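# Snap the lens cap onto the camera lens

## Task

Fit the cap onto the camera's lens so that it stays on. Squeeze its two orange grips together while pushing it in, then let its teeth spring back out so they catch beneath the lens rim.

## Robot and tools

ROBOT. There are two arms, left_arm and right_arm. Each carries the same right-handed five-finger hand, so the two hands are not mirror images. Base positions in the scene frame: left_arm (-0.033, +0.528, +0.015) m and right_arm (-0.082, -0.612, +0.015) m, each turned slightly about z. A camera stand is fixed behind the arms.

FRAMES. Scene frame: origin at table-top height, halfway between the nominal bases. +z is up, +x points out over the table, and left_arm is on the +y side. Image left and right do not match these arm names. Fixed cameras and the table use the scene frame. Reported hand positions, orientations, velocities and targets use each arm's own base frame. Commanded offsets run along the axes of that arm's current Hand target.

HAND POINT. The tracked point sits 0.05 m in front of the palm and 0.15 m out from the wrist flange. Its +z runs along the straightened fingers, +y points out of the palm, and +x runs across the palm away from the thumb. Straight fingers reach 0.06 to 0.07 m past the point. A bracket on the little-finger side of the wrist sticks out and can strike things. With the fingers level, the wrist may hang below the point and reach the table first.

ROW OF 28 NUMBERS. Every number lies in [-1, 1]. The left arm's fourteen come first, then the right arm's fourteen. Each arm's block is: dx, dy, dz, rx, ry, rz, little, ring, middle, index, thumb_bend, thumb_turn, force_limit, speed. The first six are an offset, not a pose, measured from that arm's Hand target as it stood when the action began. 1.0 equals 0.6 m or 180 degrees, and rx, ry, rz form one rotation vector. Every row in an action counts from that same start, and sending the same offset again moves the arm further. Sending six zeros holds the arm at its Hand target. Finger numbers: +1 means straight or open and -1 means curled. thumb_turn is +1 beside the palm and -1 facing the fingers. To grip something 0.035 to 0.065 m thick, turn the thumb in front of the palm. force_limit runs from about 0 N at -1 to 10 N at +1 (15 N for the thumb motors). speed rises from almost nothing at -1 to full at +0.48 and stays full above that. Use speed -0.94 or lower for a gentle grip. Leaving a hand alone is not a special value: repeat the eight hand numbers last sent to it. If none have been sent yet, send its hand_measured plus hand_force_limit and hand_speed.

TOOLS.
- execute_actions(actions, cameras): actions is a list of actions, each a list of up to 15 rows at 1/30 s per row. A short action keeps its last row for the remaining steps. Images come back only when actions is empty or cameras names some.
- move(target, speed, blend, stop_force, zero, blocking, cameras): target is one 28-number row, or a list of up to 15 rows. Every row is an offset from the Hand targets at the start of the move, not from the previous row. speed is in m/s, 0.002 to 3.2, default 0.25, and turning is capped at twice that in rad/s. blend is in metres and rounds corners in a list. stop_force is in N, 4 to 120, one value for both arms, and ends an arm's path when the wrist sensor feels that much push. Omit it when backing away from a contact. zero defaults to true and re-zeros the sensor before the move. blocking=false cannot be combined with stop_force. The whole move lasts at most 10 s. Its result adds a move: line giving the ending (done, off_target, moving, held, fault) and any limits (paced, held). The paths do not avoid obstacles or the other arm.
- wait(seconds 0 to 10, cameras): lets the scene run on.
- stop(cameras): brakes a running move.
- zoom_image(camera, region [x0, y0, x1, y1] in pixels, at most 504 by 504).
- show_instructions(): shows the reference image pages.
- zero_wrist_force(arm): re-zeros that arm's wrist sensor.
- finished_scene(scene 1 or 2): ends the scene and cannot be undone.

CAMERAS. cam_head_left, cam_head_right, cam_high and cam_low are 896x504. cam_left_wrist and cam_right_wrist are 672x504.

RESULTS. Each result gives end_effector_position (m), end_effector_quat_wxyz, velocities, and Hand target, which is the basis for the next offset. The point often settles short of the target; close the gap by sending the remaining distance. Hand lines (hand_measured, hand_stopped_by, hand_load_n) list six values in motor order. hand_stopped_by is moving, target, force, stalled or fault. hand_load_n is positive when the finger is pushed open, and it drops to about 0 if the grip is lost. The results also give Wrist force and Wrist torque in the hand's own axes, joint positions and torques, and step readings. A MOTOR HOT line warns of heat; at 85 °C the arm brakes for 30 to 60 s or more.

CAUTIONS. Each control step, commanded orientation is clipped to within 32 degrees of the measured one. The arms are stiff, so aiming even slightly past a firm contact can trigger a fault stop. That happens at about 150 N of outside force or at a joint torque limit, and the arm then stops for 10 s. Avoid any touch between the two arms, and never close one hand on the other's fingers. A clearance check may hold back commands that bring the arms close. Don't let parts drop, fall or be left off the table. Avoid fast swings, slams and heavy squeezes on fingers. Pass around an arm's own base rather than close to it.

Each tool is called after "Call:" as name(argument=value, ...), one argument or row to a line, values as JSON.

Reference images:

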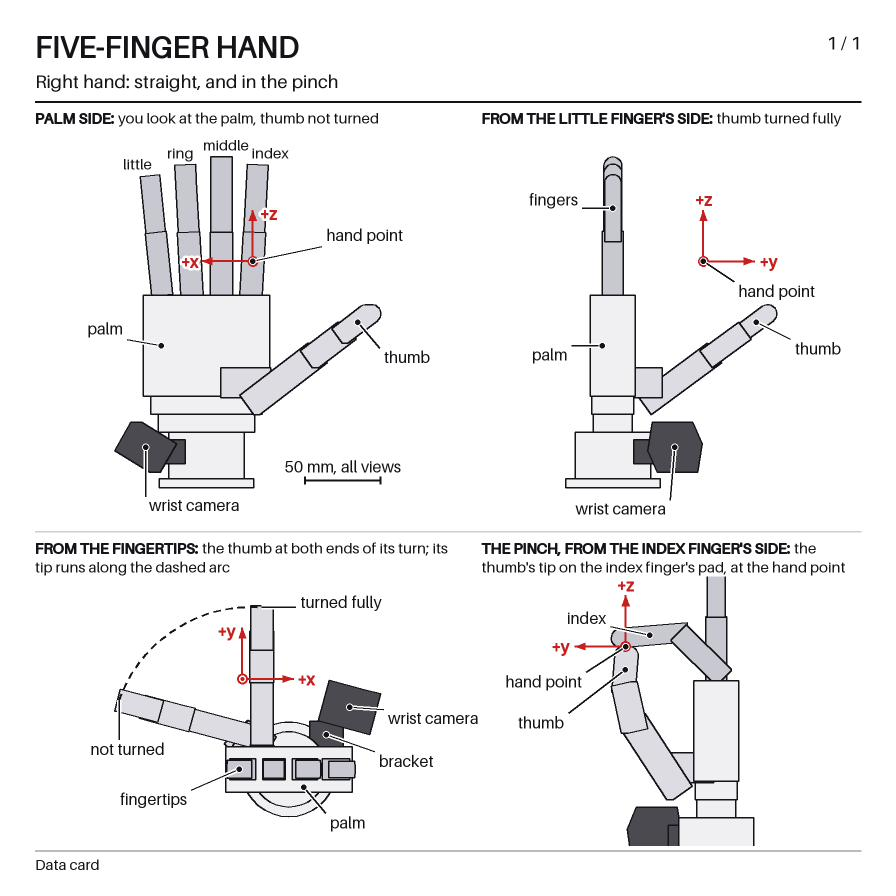

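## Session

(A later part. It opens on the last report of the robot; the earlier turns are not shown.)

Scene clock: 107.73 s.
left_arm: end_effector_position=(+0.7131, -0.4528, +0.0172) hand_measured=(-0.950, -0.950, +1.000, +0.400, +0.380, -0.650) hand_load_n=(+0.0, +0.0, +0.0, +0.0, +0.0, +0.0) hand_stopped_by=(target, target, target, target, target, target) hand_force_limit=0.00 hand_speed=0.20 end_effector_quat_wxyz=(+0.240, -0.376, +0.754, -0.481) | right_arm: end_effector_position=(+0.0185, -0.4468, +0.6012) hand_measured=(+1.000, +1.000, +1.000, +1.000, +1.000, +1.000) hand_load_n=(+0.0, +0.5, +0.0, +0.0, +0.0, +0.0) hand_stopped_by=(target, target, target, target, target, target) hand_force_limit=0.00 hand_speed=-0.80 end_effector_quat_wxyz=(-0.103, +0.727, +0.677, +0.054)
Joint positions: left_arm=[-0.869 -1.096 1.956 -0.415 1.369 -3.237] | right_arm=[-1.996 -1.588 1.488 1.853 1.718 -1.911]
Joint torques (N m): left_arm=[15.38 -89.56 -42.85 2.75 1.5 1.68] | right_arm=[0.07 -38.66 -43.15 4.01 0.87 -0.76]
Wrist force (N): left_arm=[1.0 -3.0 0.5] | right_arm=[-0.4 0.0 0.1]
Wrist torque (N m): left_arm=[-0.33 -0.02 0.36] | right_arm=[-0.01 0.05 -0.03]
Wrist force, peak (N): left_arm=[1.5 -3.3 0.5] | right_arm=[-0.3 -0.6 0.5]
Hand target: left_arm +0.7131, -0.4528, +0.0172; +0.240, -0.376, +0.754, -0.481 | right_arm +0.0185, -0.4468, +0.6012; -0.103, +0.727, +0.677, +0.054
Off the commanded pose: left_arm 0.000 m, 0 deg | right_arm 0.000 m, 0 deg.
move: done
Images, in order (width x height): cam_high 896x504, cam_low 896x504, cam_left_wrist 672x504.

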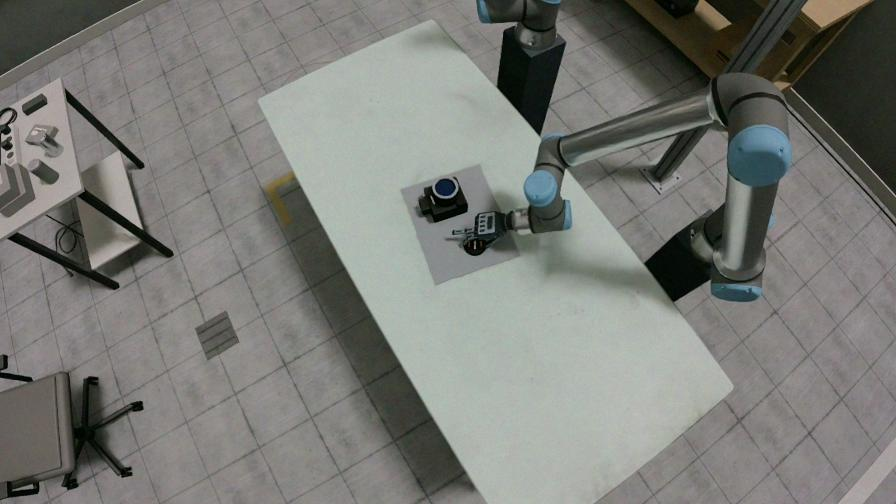

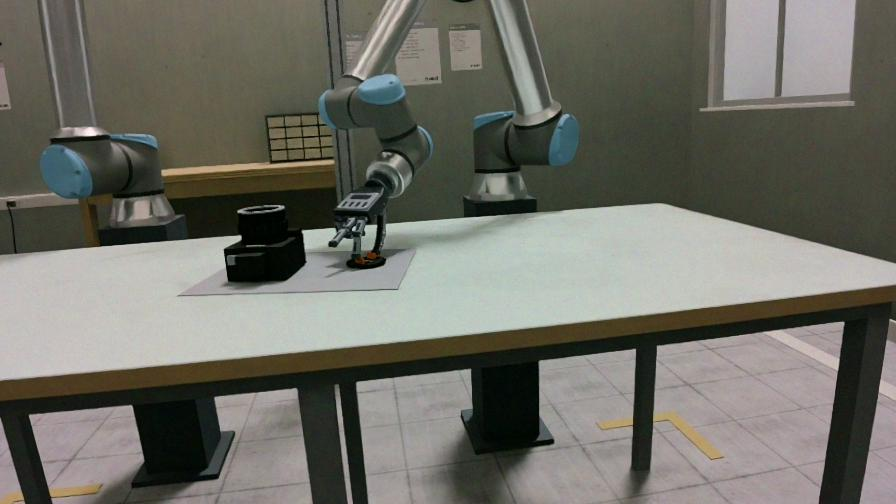

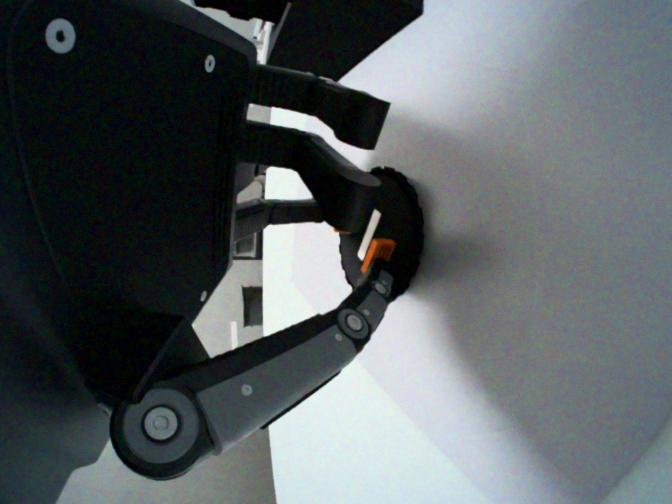

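Call:
zoom_image(
  camera="cam_low",
  region=[340, 235, 390, 275],
)

Call:
execute_actions(
  actions=[
    [[0,0,0,0,0,0,1,1,1,0.4,0.38,-0.73,0,0.2,0,0,0,0,0,0,1,1,1,1,1,1,0,-0.8]],
  ],
  cameras=["cam_left_wrist","cam_high","cam_low"],
)

Call:
zoom_image(
  camera="cam_left_wrist",
  region=[300, 150, 440, 310],
)

Call:
zoom_image(
  camera="cam_high",
  region=[440, 200, 520, 270],
)

Call:
zoom_image(
  camera="cam_low",
  region=[340, 225, 400, 275],
)

Scaled by 10.080 from the camera's 896x504 image, which has a finer 1280x720 frame.

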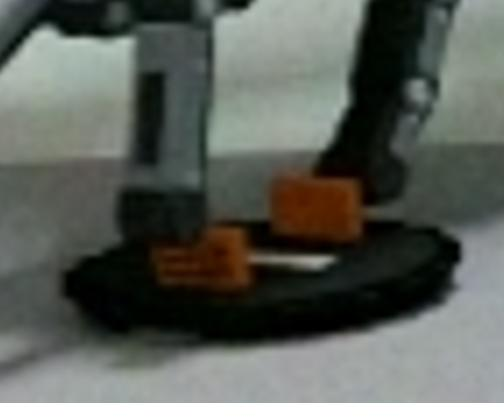

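Scene clock: 111.80 s.
left_arm: end_effector_position=(+0.7131, -0.4528, +0.0172) hand_measured=(+1.000, +1.000, +1.000, +0.400, +0.380, -0.730) hand_load_n=(+0.0, +0.0, +0.0, -0.5, +0.0, +0.0) hand_stopped_by=(target, target, target, target, target, target) hand_force_limit=0.00 hand_speed=0.20 end_effector_quat_wxyz=(+0.240, -0.376, +0.754, -0.481) | right_arm: end_effector_position=(+0.0185, -0.4468, +0.6012) hand_measured=(+1.000, +1.000, +1.000, +1.000, +1.000, +1.000) hand_load_n=(+0.0, +0.0, +0.0, +0.0, +0.0, +0.0) hand_stopped_by=(target, target, target, target, target, target) hand_force_limit=0.00 hand_speed=-0.80 end_effector_quat_wxyz=(-0.103, +0.727, +0.677, +0.054)
Joint positions: left_arm=[-0.869 -1.096 1.956 -0.415 1.369 -3.237] | right_arm=[-1.996 -1.588 1.488 1.853 1.718 -1.911]
Joint torques (N m): left_arm=[15.08 -87.59 -40.07 1.92 1.39 3.05] | right_arm=[1.08 -38.5 -42.06 4.2 0.18 -0.5]
Wrist force (N): left_arm=[1.3 -2.5 0.3] | right_arm=[0.0 0.1 0.0]
Wrist torque (N m): left_arm=[-0.26 -0.05 0.40] | right_arm=[0.01 -0.01 0.01]
Wrist force, peak (N): left_arm=[1.6 -2.9 0.6] | right_arm=[-0.6 -0.7 0.2]
Hand target: left_arm +0.7131, -0.4528, +0.0172; +0.240, -0.376, +0.754, -0.481 | right_arm +0.0185, -0.4468, +0.6012; -0.103, +0.727, +0.677, +0.054
Off the commanded pose: left_arm 0.000 m, 0 deg | right_arm 0.000 m, 0 deg.
Step readings (end_effector_position of left_arm | right_arm):
0: (+0.7131, -0.4528, +0.0172) | (+0.0185, -0.4468, +0.6012)
1: (+0.7131, -0.4528, +0.0172) | (+0.0185, -0.4468, +0.6012)
2: (+0.7131, -0.4528, +0.0172) | (+0.0185, -0.4468, +0.6012)
4: (+0.7131, -0.4528, +0.0172) | (+0.0185, -0.4468, +0.6012)
8: (+0.7131, -0.4528, +0.0172) | (+0.0185, -0.4468, +0.6012)
15: (+0.7131, -0.4528, +0.0172) | (+0.0185, -0.4468, +0.6012)
Images, in order (width x height): cam_high 896x504, cam_low 896x504, cam_left_wrist 672x504.

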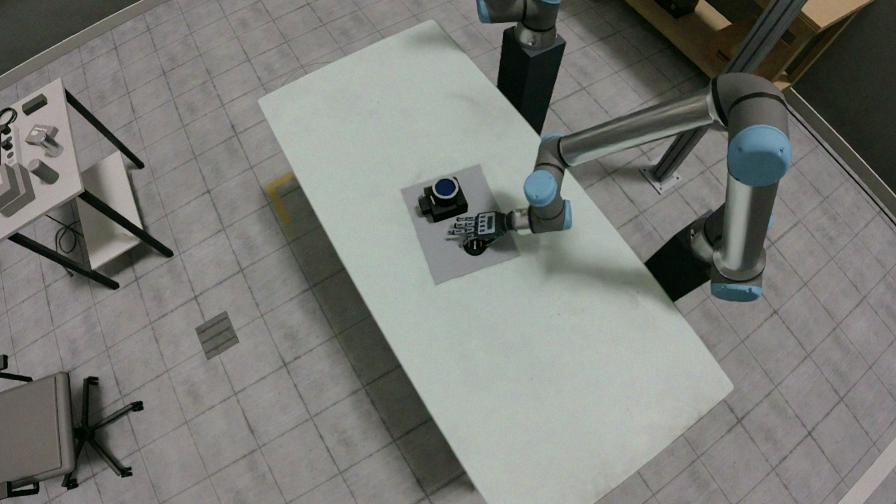

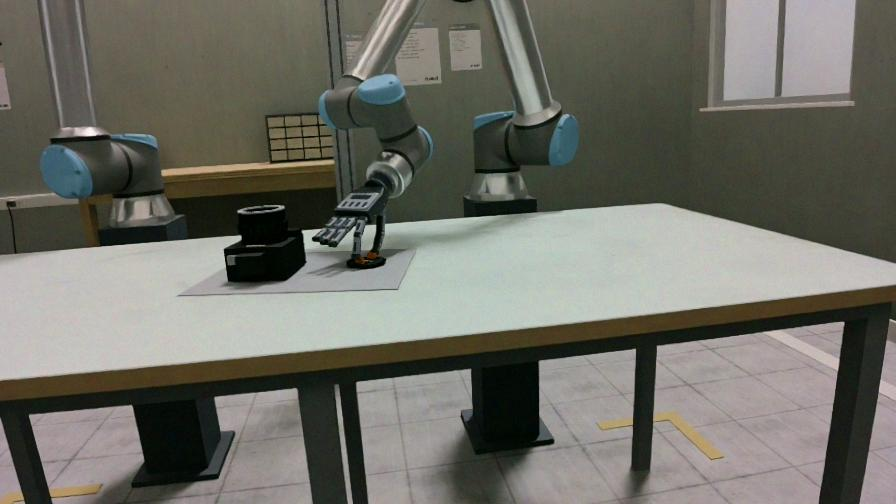

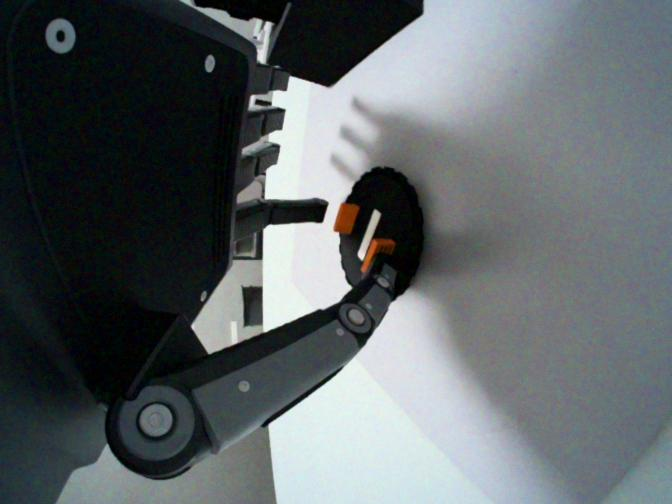

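Scaled by 3.150 from the camera's 672x504 image, which has a finer 960x720 frame.

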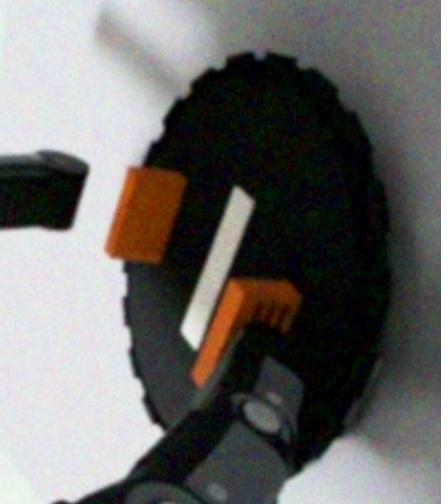

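Scaled by 6.300 from the camera's 896x504 image, which has a finer 1280x720 frame.

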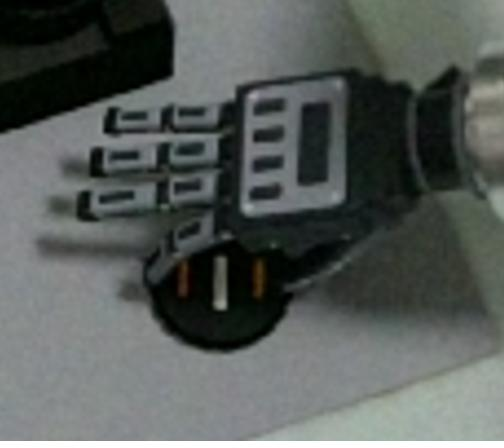

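Scaled by 8.400 from the camera's 896x504 image, which has a finer 1280x720 frame.

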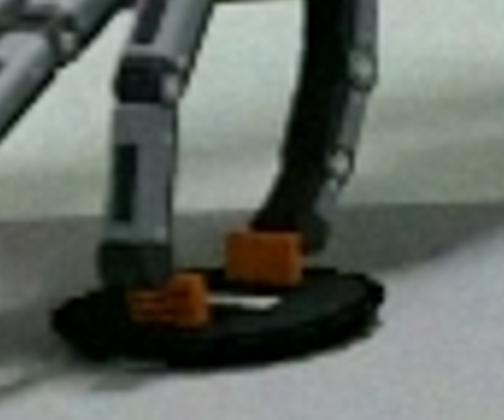

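Call:
move(
  target=[0,0.0038,0.0018,0.0278,0,0,1,1,1,0.4,0.38,-0.73,-0.8,0.2,0,0,0,0,0,0,1,1,1,1,1,1,0,-0.8],
  speed=0.03,
)

Call:
execute_actions(
  actions=[
    [[0,0,0,0,0,0,1,1,1,0.25,0.38,-0.73,-0.8,-0.9,0,0,0,0,0,0,1,1,1,1,1,1,0,-0.8]],
    [[0,0,0,0,0,0,1,1,1,0.25,0.38,-0.73,-0.8,-0.9,0,0,0,0,0,0,1,1,1,1,1,1,0,-0.8]],
  ],
  cameras=["cam_left_wrist","cam_high","cam_low"],
)

Call:
zoom_image(
  camera="cam_left_wrist",
  region=[300, 150, 440, 310],
)

Call:
zoom_image(
  camera="cam_high",
  region=[440, 200, 520, 270],
)

Call:
zoom_image(
  camera="cam_low",
  region=[340, 225, 400, 275],
)

Scene clock: 121.30 s.
left_arm: end_effector_position=(+0.7130, -0.4527, +0.0147) hand_measured=(+1.000, +1.000, +1.000, +0.400, +0.378, -0.730) hand_load_n=(+0.0, -0.5, -0.5, +0.0, -5.0, +0.0) hand_stopped_by=(target, target, target, target, target, target) hand_force_limit=-0.80 hand_speed=0.20 end_effector_quat_wxyz=(+0.256, -0.365, +0.733, -0.514) | right_arm: end_effector_position=(+0.0185, -0.4468, +0.6012) hand_measured=(+1.000, +1.000, +1.000, +1.000, +1.000, +1.000) hand_load_n=(+0.0, +0.0, +0.0, +0.0, +0.0, +0.0) hand_stopped_by=(target, target, target, target, target, target) hand_force_limit=0.00 hand_speed=-0.80 end_effector_quat_wxyz=(-0.103, +0.727, +0.677, +0.054)
Joint positions: left_arm=[-0.874 -1.099 2.01 -0.555 1.356 -3.221] | right_arm=[-1.996 -1.588 1.488 1.853 1.718 -1.911]
Joint torques (N m): left_arm=[-5.82 -54 -34.11 2.82 -0.49 1.21] | right_arm=[0.96 -39.33 -42.96 3.94 0.65 -0.6]
Wrist force (N): left_arm=[0.6 -13.2 -9.3] | right_arm=[-0.2 -0.4 0.1]
Wrist torque (N m): left_arm=[-0.62 0.13 0.03] | right_arm=[-0.07 0.02 -0.03]
Wrist force, peak (N): left_arm=[0.8 -13.1 -9.7] | right_arm=[-0.1 -0.2 0.9]
Hand target: left_arm +0.7131, -0.4528, +0.0147; +0.256, -0.365, +0.733, -0.514 | right_arm +0.0185, -0.4468, +0.6012; -0.103, +0.727, +0.677, +0.054
Off the commanded pose: left_arm 0.000 m, 0 deg | right_arm 0.000 m, 0 deg.
move: done

Scene clock: 122.50 s.
left_arm: end_effector_position=(+0.7131, -0.4528, +0.0147) hand_measured=(+1.000, +1.000, +1.000, +0.250, +0.378, -0.730) hand_load_n=(+0.0, +0.0, +0.0, +0.0, -5.0, +0.0) hand_stopped_by=(target, target, target, target, target, target) hand_force_limit=-0.80 hand_speed=-0.90 end_effector_quat_wxyz=(+0.256, -0.365, +0.733, -0.514) | right_arm: end_effector_position=(+0.0185, -0.4468, +0.6012) hand_measured=(+1.000, +1.000, +1.000, +1.000, +1.000, +1.000) hand_load_n=(-0.5, +0.0, +0.0, +0.0, +0.0, +0.0) hand_stopped_by=(target, target, target, target, target, target) hand_force_limit=0.00 hand_speed=-0.80 end_effector_quat_wxyz=(-0.103, +0.727, +0.677, +0.054)
Joint positions: left_arm=[-0.874 -1.098 2.01 -0.555 1.356 -3.221] | right_arm=[-1.996 -1.588 1.488 1.853 1.718 -1.911]
Joint torques (N m): left_arm=[5.96 -42.87 -36.26 2.17 1.59 -2.89] | right_arm=[-0.12 -37.59 -43.06 4.18 0.4 -1.15]
Wrist force (N): left_arm=[0.9 -12.7 -9.2] | right_arm=[0.0 0.2 0.0]
Wrist torque (N m): left_arm=[-0.63 0.08 0.05] | right_arm=[0.02 -0.01 0.00]
Wrist force, peak (N): left_arm=[1.2 -13.1 -9.3] | right_arm=[-0.5 -0.4 0.4]
Hand target: left_arm +0.7131, -0.4528, +0.0147; +0.256, -0.365, +0.733, -0.514 | right_arm +0.0185, -0.4468, +0.6012; -0.103, +0.727, +0.677, +0.054
Off the commanded pose: left_arm 0.000 m, 0 deg | right_arm 0.000 m, 0 deg.
Step readings (end_effector_position of left_arm | right_arm):
0: (+0.7130, -0.4527, +0.0147) | (+0.0185, -0.4468, +0.6012)
1: (+0.7130, -0.4527, +0.0147) | (+0.0185, -0.4468, +0.6012)
2: (+0.7130, -0.4527, +0.0147) | (+0.0185, -0.4468, +0.6012)
4: (+0.7130, -0.4527, +0.0147) | (+0.0185, -0.4468, +0.6012)
8: (+0.7131, -0.4527, +0.0147) | (+0.0185, -0.4468, +0.6012)
15: (+0.7131, -0.4528, +0.0147) | (+0.0185, -0.4468, +0.6012)
16: (+0.7131, -0.4528, +0.0147) | (+0.0185, -0.4468, +0.6012)
17: (+0.7131, -0.4528, +0.0147) | (+0.0185, -0.4468, +0.6012)
19: (+0.7131, -0.4528, +0.0147) | (+0.0185, -0.4468, +0.6012)
23: (+0.7131, -0.4528, +0.0147) | (+0.0185, -0.4468, +0.6012)
30: (+0.7131, -0.4528, +0.0147) | (+0.0185, -0.4468, +0.6012)
Images, in order (width x height): cam_high 896x504, cam_low 896x504, cam_left_wrist 672x504.

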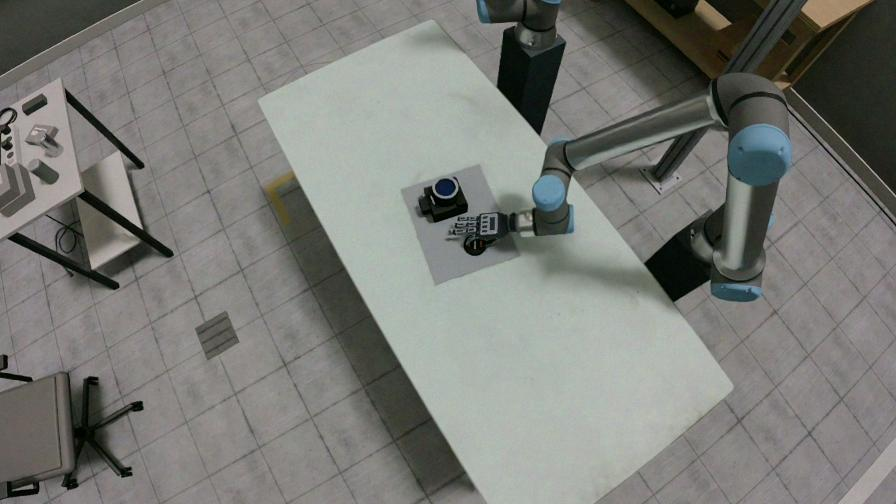

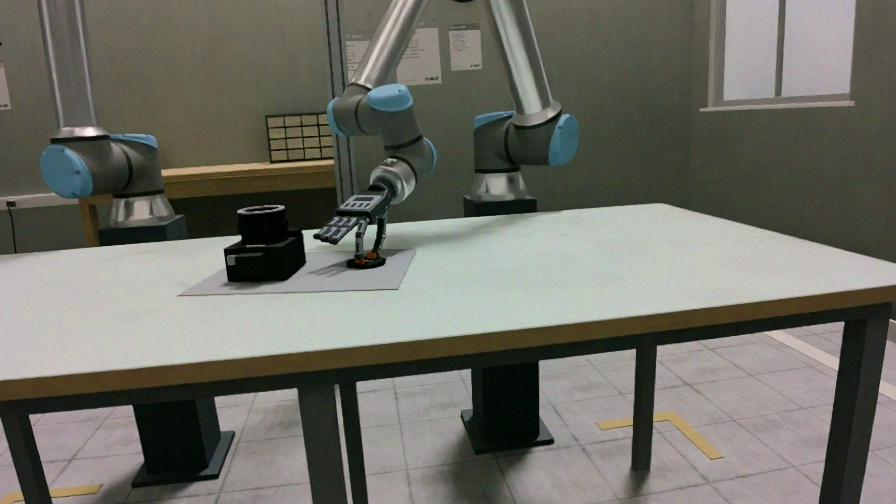

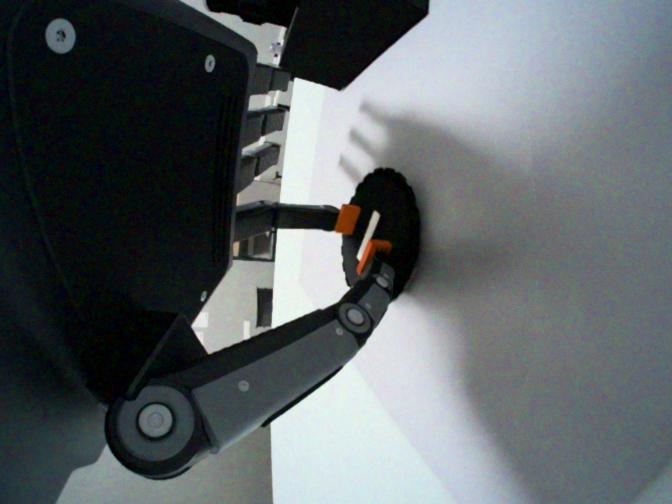

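Scaled by 3.150 from the camera's 672x504 image, which has a finer 960x720 frame.

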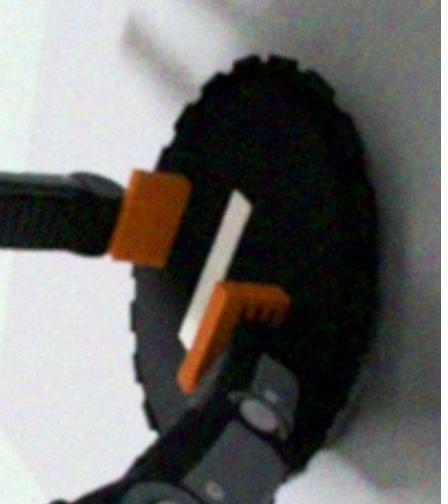

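Scaled by 6.300 from the camera's 896x504 image, which has a finer 1280x720 frame.

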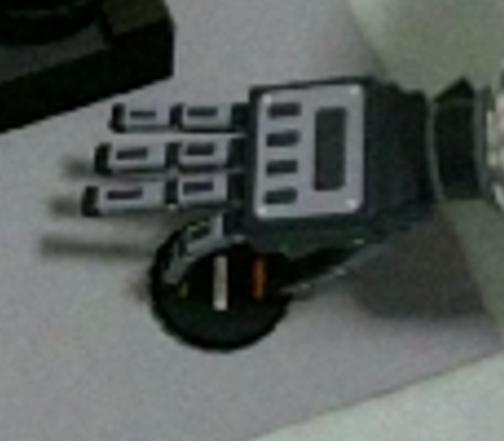

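Scaled by 8.400 from the camera's 896x504 image, which has a finer 1280x720 frame.

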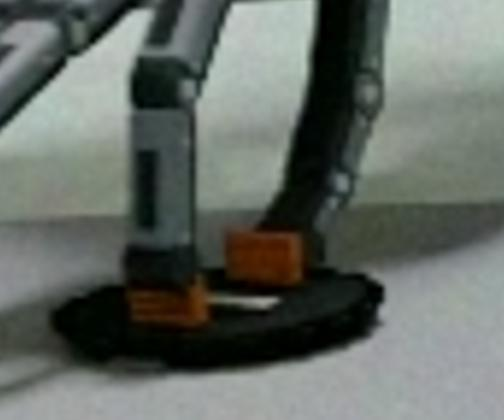

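Call:
move(
  target=[0,0.0013,0.00135,-0.0444,0,0,1,1,1,0.4,0.38,-0.73,-0.8,0,0,0,0,0,0,0,1,1,1,1,1,1,0,-0.8],
  speed=0.03,
  cameras=["cam_low"],
)

Call:
zoom_image(
  camera="cam_low",
  region=[340, 225, 400, 275],
)

Scene clock: 129.57 s.
left_arm: end_effector_position=(+0.7136, -0.4532, +0.0137) hand_measured=(+1.000, +1.000, +1.000, +0.400, +0.380, -0.730) hand_load_n=(+0.0, -0.5, +0.0, +0.0, +0.0, +0.0) hand_stopped_by=(target, target, target, target, target, target) hand_force_limit=-0.80 hand_speed=0.00 end_effector_quat_wxyz=(+0.230, -0.382, +0.767, -0.461) | right_arm: end_effector_position=(+0.0185, -0.4468, +0.6012) hand_measured=(+1.000, +1.000, +1.000, +1.000, +1.000, +1.000) hand_load_n=(+0.0, +0.0, +0.0, +0.0, -0.5, +0.0) hand_stopped_by=(target, target, target, target, target, target) hand_force_limit=0.00 hand_speed=-0.80 end_effector_quat_wxyz=(-0.103, +0.727, +0.677, +0.054)
Joint positions: left_arm=[-0.865 -1.084 1.923 -0.341 1.377 -3.246] | right_arm=[-1.996 -1.588 1.488 1.853 1.718 -1.911]
Joint torques (N m): left_arm=[12.58 -68.52 -21.39 -2.29 0.1 -1.94] | right_arm=[0.8 -38.54 -43.85 4.65 0.76 -0.66]
Wrist force (N): left_arm=[1.1 -2.9 0.4] | right_arm=[-0.3 -0.3 0.0]
Wrist torque (N m): left_arm=[-0.26 -0.05 0.40] | right_arm=[-0.05 0.04 -0.03]
Wrist force, peak (N): left_arm=[0.5 -13.2 -9.4] | right_arm=[-0.4 0.1 0.9]
Hand target: left_arm +0.7135, -0.4531, +0.0137; +0.230, -0.382, +0.767, -0.461 | right_arm +0.0185, -0.4468, +0.6012; -0.103, +0.727, +0.677, +0.054
Off the commanded pose: left_arm 0.000 m, 0 deg | right_arm 0.000 m, 0 deg.
move: done
Images, in order (width x height): cam_low 896x504.

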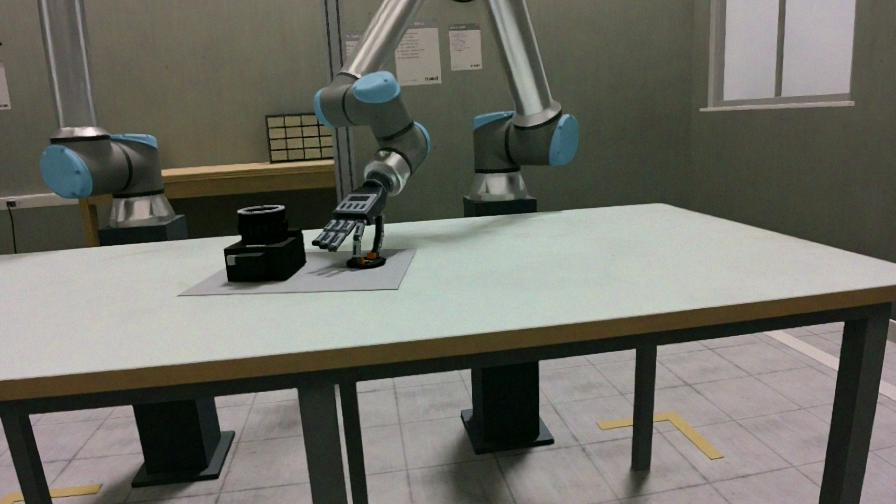

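Scaled by 8.400 from the camera's 896x504 image, which has a finer 1280x720 frame.

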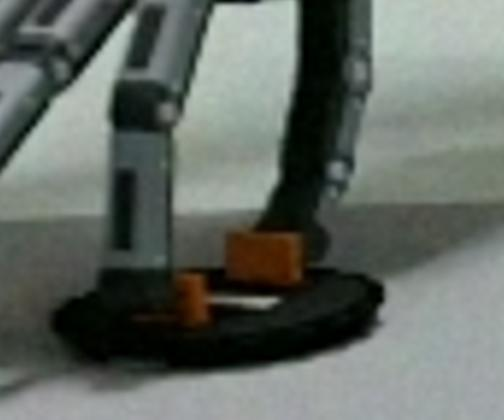

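Call:
execute_actions(
  actions=[
    [[0,0,0,0,0,0,1,1,1,0.2,0.38,-0.73,-0.7,-0.92,0,0,0,0,0,0,1,1,1,1,1,1,0,-0.8]],
    [[0,0,0,0,0,0,1,1,1,0.2,0.38,-0.73,-0.7,-0.92,0,0,0,0,0,0,1,1,1,1,1,1,0,-0.8]],
    [[0,0,0,0,0,0,1,1,1,0.2,0.38,-0.73,-0.7,-0.92,0,0,0,0,0,0,1,1,1,1,1,1,0,-0.8]],
  ],
  cameras=["cam_left_wrist","cam_high","cam_low"],
)

Call:
zoom_image(
  camera="cam_left_wrist",
  region=[300, 150, 440, 310],
)

Call:
zoom_image(
  camera="cam_high",
  region=[440, 200, 520, 270],
)

Call:
zoom_image(
  camera="cam_low",
  region=[340, 225, 400, 275],
)

Scene clock: 133.10 s.
left_arm: end_effector_position=(+0.7135, -0.4531, +0.0137) hand_measured=(+1.000, +1.000, +1.000, +0.258, +0.380, -0.730) hand_load_n=(+0.0, +0.0, +0.0, +1.5, +0.5, +0.0) hand_stopped_by=(target, target, target, force, target, target) hand_force_limit=-0.70 hand_speed=-0.92 end_effector_quat_wxyz=(+0.230, -0.382, +0.767, -0.461) | right_arm: end_effector_position=(+0.0185, -0.4468, +0.6012) hand_measured=(+1.000, +1.000, +1.000, +1.000, +1.000, +1.000) hand_load_n=(+0.0, +0.0, +0.0, +0.0, +0.0, +0.0) hand_stopped_by=(target, target, target, target, target, target) hand_force_limit=0.00 hand_speed=-0.80 end_effector_quat_wxyz=(-0.103, +0.727, +0.677, +0.054)
Joint positions: left_arm=[-0.865 -1.084 1.923 -0.341 1.377 -3.246] | right_arm=[-1.996 -1.588 1.488 1.853 1.718 -1.911]
Joint torques (N m): left_arm=[-9.95 -85.59 -20.47 0.69 -1.87 3.54] | right_arm=[1.21 -39.95 -42.92 4.47 0.94 -0.84]
Wrist force (N): left_arm=[1.6 -4.2 0.1] | right_arm=[0.0 0.0 0.2]
Wrist torque (N m): left_arm=[-0.21 -0.12 0.43] | right_arm=[-0.01 0.00 -0.01]
Wrist force, peak (N): left_arm=[1.1 -4.7 0.2] | right_arm=[-0.4 -0.2 0.8]
Hand target: left_arm +0.7135, -0.4531, +0.0137; +0.230, -0.382, +0.767, -0.461 | right_arm +0.0185, -0.4468, +0.6012; -0.103, +0.727, +0.677, +0.054
Off the commanded pose: left_arm 0.000 m, 0 deg | right_arm 0.000 m, 0 deg.
Step readings (end_effector_position of left_arm | right_arm):
0: (+0.7135, -0.4531, +0.0137) | (+0.0185, -0.4468, +0.6012)
1: (+0.7135, -0.4531, +0.0137) | (+0.0185, -0.4468, +0.6012)
2: (+0.7135, -0.4531, +0.0137) | (+0.0185, -0.4468, +0.6012)
4: (+0.7135, -0.4531, +0.0137) | (+0.0185, -0.4468, +0.6012)
8: (+0.7135, -0.4531, +0.0137) | (+0.0185, -0.4468, +0.6012)
15: (+0.7135, -0.4531, +0.0137) | (+0.0185, -0.4468, +0.6012)
16: (+0.7135, -0.4531, +0.0137) | (+0.0185, -0.4468, +0.6012)
17: (+0.7135, -0.4531, +0.0137) | (+0.0185, -0.4468, +0.6012)
19: (+0.7135, -0.4531, +0.0137) | (+0.0185, -0.4468, +0.6012)
23: (+0.7135, -0.4531, +0.0137) | (+0.0185, -0.4468, +0.6012)
30: (+0.7135, -0.4531, +0.0137) | (+0.0185, -0.4468, +0.6012)
31: (+0.7135, -0.4531, +0.0137) | (+0.0185, -0.4468, +0.6012)
32: (+0.7135, -0.4531, +0.0137) | (+0.0185, -0.4468, +0.6012)
34: (+0.7135, -0.4531, +0.0137) | (+0.0185, -0.4468, +0.6012)
38: (+0.7135, -0.4531, +0.0137) | (+0.0185, -0.4468, +0.6012)
45: (+0.7135, -0.4531, +0.0137) | (+0.0185, -0.4468, +0.6012)
Images, in order (width x height): cam_high 896x504, cam_low 896x504, cam_left_wrist 672x504.

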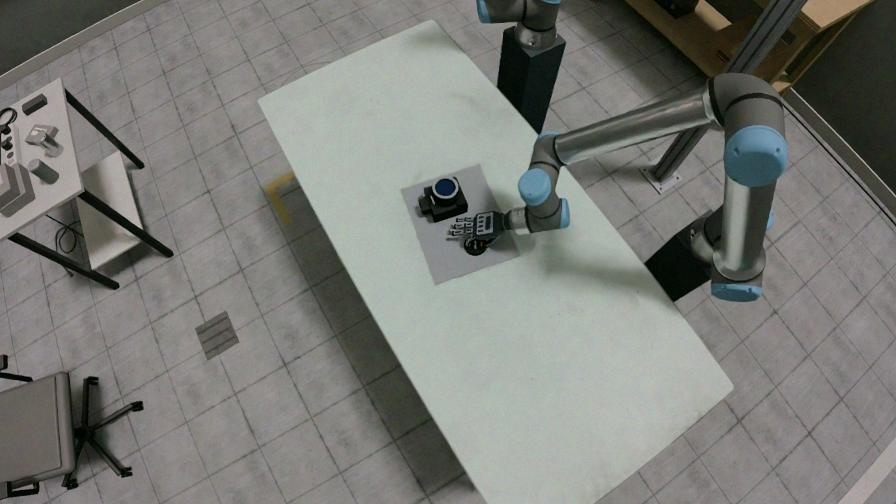

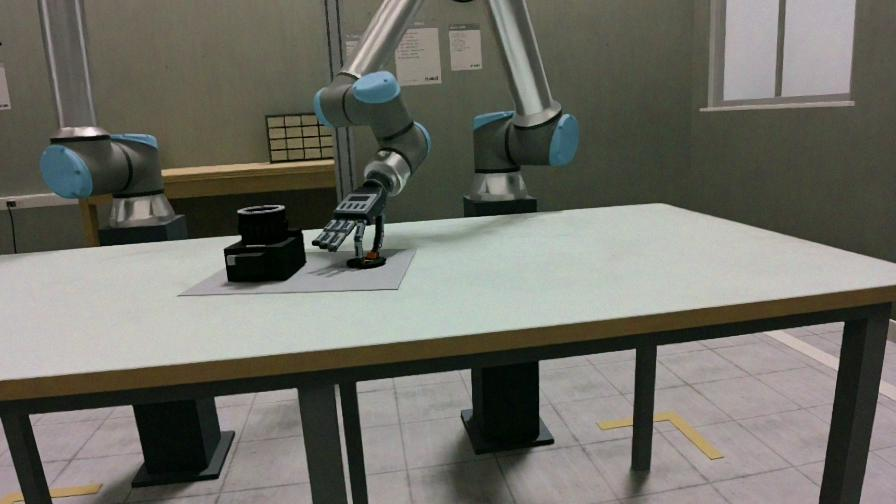

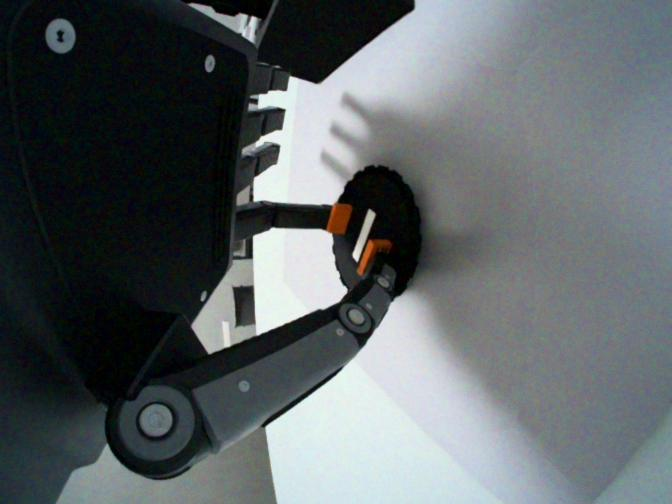

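Scaled by 3.150 from the camera's 672x504 image, which has a finer 960x720 frame.

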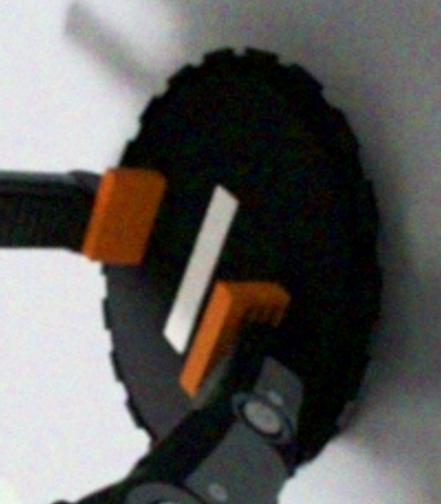

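Scaled by 6.300 from the camera's 896x504 image, which has a finer 1280x720 frame.

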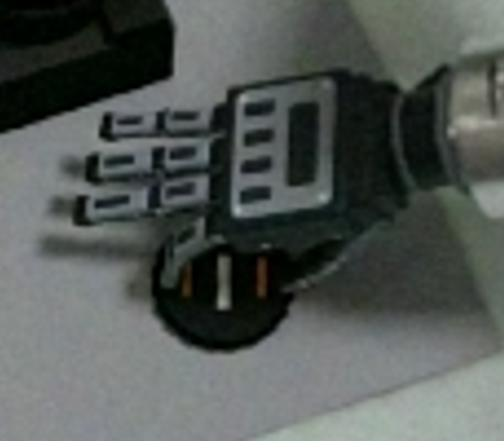

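Scaled by 8.400 from the camera's 896x504 image, which has a finer 1280x720 frame.

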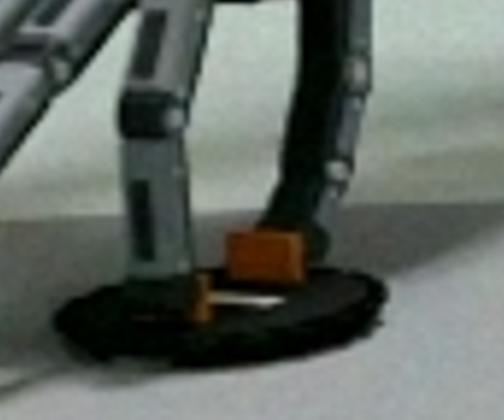

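Call:
execute_actions(
  actions=[
    [[0,0,0,0,0,0,1,1,1,0.2,0.28,-0.73,-0.6,-0.92,0,0,0,0,0,0,1,1,1,1,1,1,0,-0.8]],
    [[0,0,0,0,0,0,1,1,1,0.2,0.28,-0.73,-0.6,-0.92,0,0,0,0,0,0,1,1,1,1,1,1,0,-0.8]],
    [[0,0,0,0,0,0,1,1,1,0.2,0.28,-0.73,-0.6,-0.92,0,0,0,0,0,0,1,1,1,1,1,1,0,-0.8]],
  ],
  cameras=["cam_left_wrist","cam_high","cam_low"],
)

Call:
zoom_image(
  camera="cam_left_wrist",
  region=[300, 150, 440, 310],
)

Call:
zoom_image(
  camera="cam_low",
  region=[340, 225, 400, 275],
)

Scene clock: 136.50 s.
left_arm: end_effector_position=(+0.7135, -0.4531, +0.0137) hand_measured=(+1.000, +1.000, +1.000, +0.260, +0.364, -0.730) hand_load_n=(+0.0, +0.0, +0.0, +3.0, +3.0, +0.0) hand_stopped_by=(target, target, target, force, force, target) hand_force_limit=-0.60 hand_speed=-0.92 end_effector_quat_wxyz=(+0.230, -0.382, +0.767, -0.461) | right_arm: end_effector_position=(+0.0185, -0.4468, +0.6012) hand_measured=(+1.000, +1.000, +1.000, +1.000, +1.000, +1.000) hand_load_n=(+0.0, +0.0, +0.0, +0.0, +0.0, +0.0) hand_stopped_by=(target, target, target, target, target, target) hand_force_limit=0.00 hand_speed=-0.80 end_effector_quat_wxyz=(-0.103, +0.727, +0.677, +0.054)
Joint positions: left_arm=[-0.865 -1.084 1.923 -0.341 1.377 -3.246] | right_arm=[-1.996 -1.588 1.488 1.853 1.718 -1.911]
Joint torques (N m): left_arm=[-9.83 -85.33 -20.11 1.07 -2.02 3.37] | right_arm=[0.12 -38.81 -42.71 4.79 0.82 -0.76]
Wrist force (N): left_arm=[0.8 -3.9 -1.1] | right_arm=[-0.3 0.0 0.3]
Wrist torque (N m): left_arm=[-0.20 -0.03 0.38] | right_arm=[-0.03 0.03 -0.02]
Wrist force, peak (N): left_arm=[1.5 -4.4 0.4] | right_arm=[-1.0 -0.2 0.4]
Hand target: left_arm +0.7135, -0.4531, +0.0137; +0.230, -0.382, +0.767, -0.461 | right_arm +0.0185, -0.4468, +0.6012; -0.103, +0.727, +0.677, +0.054
Off the commanded pose: left_arm 0.000 m, 0 deg | right_arm 0.000 m, 0 deg.
Step readings (end_effector_position of left_arm | right_arm):
0: (+0.7135, -0.4531, +0.0137) | (+0.0185, -0.4468, +0.6012)
1: (+0.7135, -0.4531, +0.0137) | (+0.0185, -0.4468, +0.6012)
2: (+0.7135, -0.4531, +0.0137) | (+0.0185, -0.4468, +0.6012)
4: (+0.7135, -0.4531, +0.0137) | (+0.0185, -0.4468, +0.6012)
8: (+0.7135, -0.4531, +0.0137) | (+0.0185, -0.4468, +0.6012)
15: (+0.7135, -0.4531, +0.0137) | (+0.0185, -0.4468, +0.6012)
16: (+0.7135, -0.4531, +0.0137) | (+0.0185, -0.4468, +0.6012)
17: (+0.7135, -0.4531, +0.0137) | (+0.0185, -0.4468, +0.6012)
19: (+0.7135, -0.4531, +0.0137) | (+0.0185, -0.4468, +0.6012)
23: (+0.7135, -0.4531, +0.0137) | (+0.0185, -0.4468, +0.6012)
30: (+0.7135, -0.4531, +0.0137) | (+0.0185, -0.4468, +0.6012)
31: (+0.7135, -0.4531, +0.0137) | (+0.0185, -0.4468, +0.6012)
32: (+0.7135, -0.4531, +0.0137) | (+0.0185, -0.4468, +0.6012)
34: (+0.7135, -0.4531, +0.0137) | (+0.0185, -0.4468, +0.6012)
38: (+0.7135, -0.4531, +0.0137) | (+0.0185, -0.4468, +0.6012)
45: (+0.7135, -0.4531, +0.0137) | (+0.0185, -0.4468, +0.6012)
Images, in order (width x height): cam_high 896x504, cam_low 896x504, cam_left_wrist 672x504.

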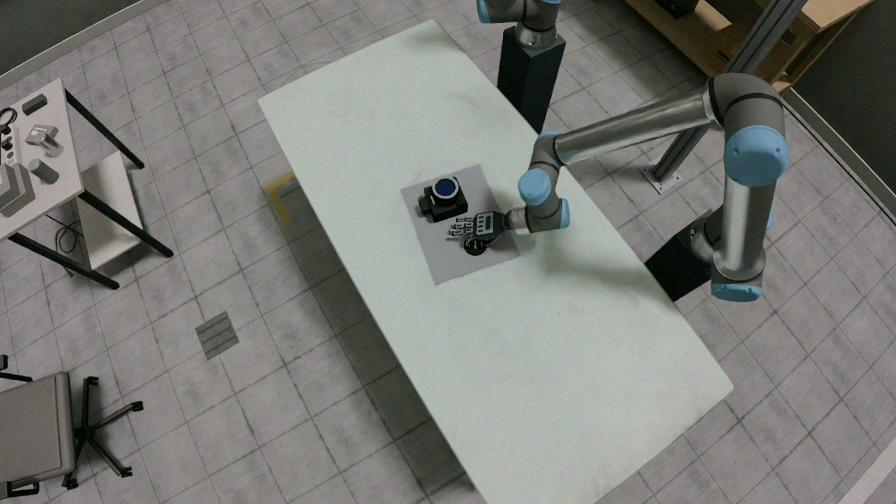

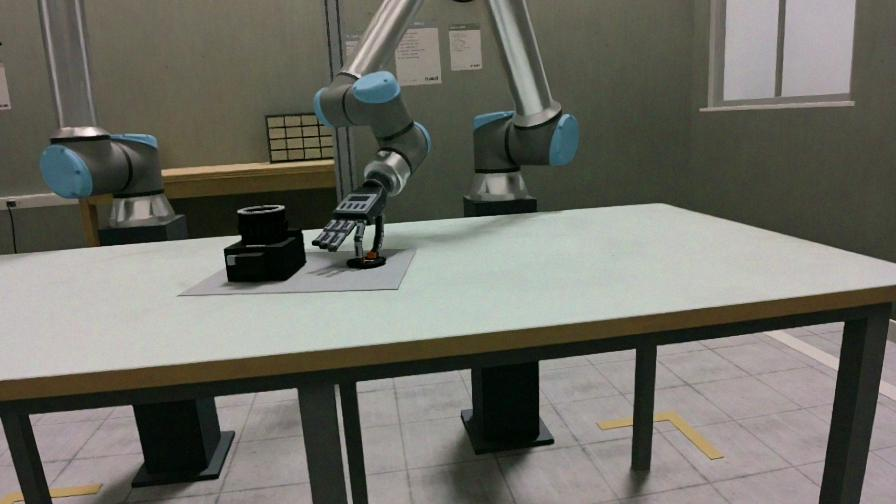

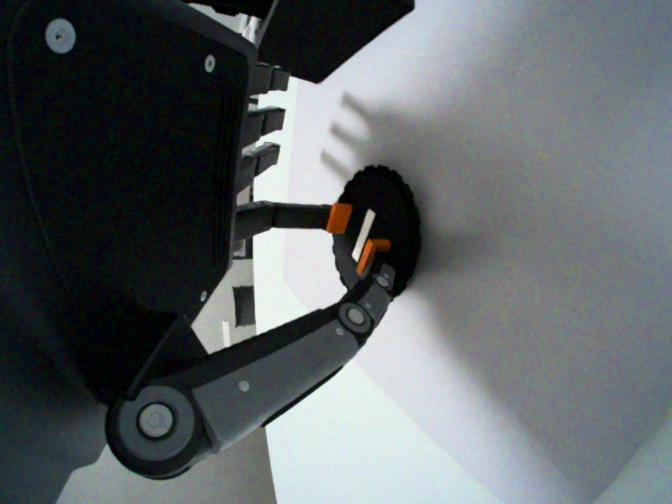

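Scaled by 3.150 from the camera's 672x504 image, which has a finer 960x720 frame.

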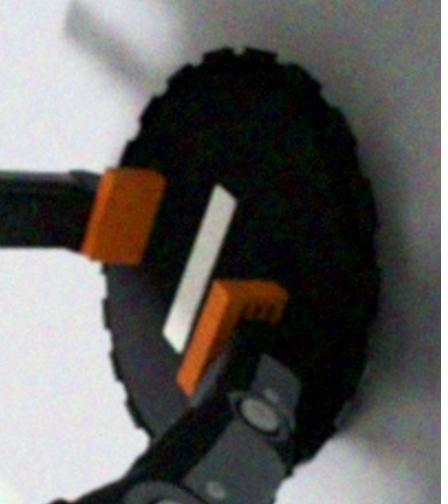

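Scaled by 8.400 from the camera's 896x504 image, which has a finer 1280x720 frame.

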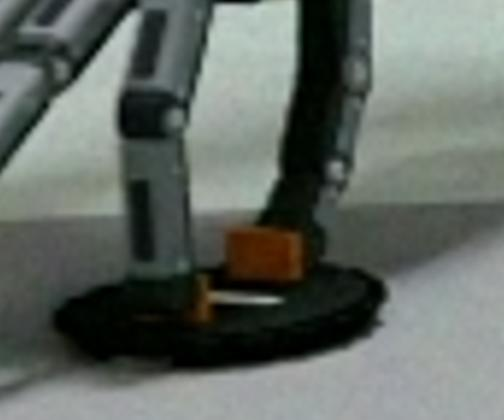

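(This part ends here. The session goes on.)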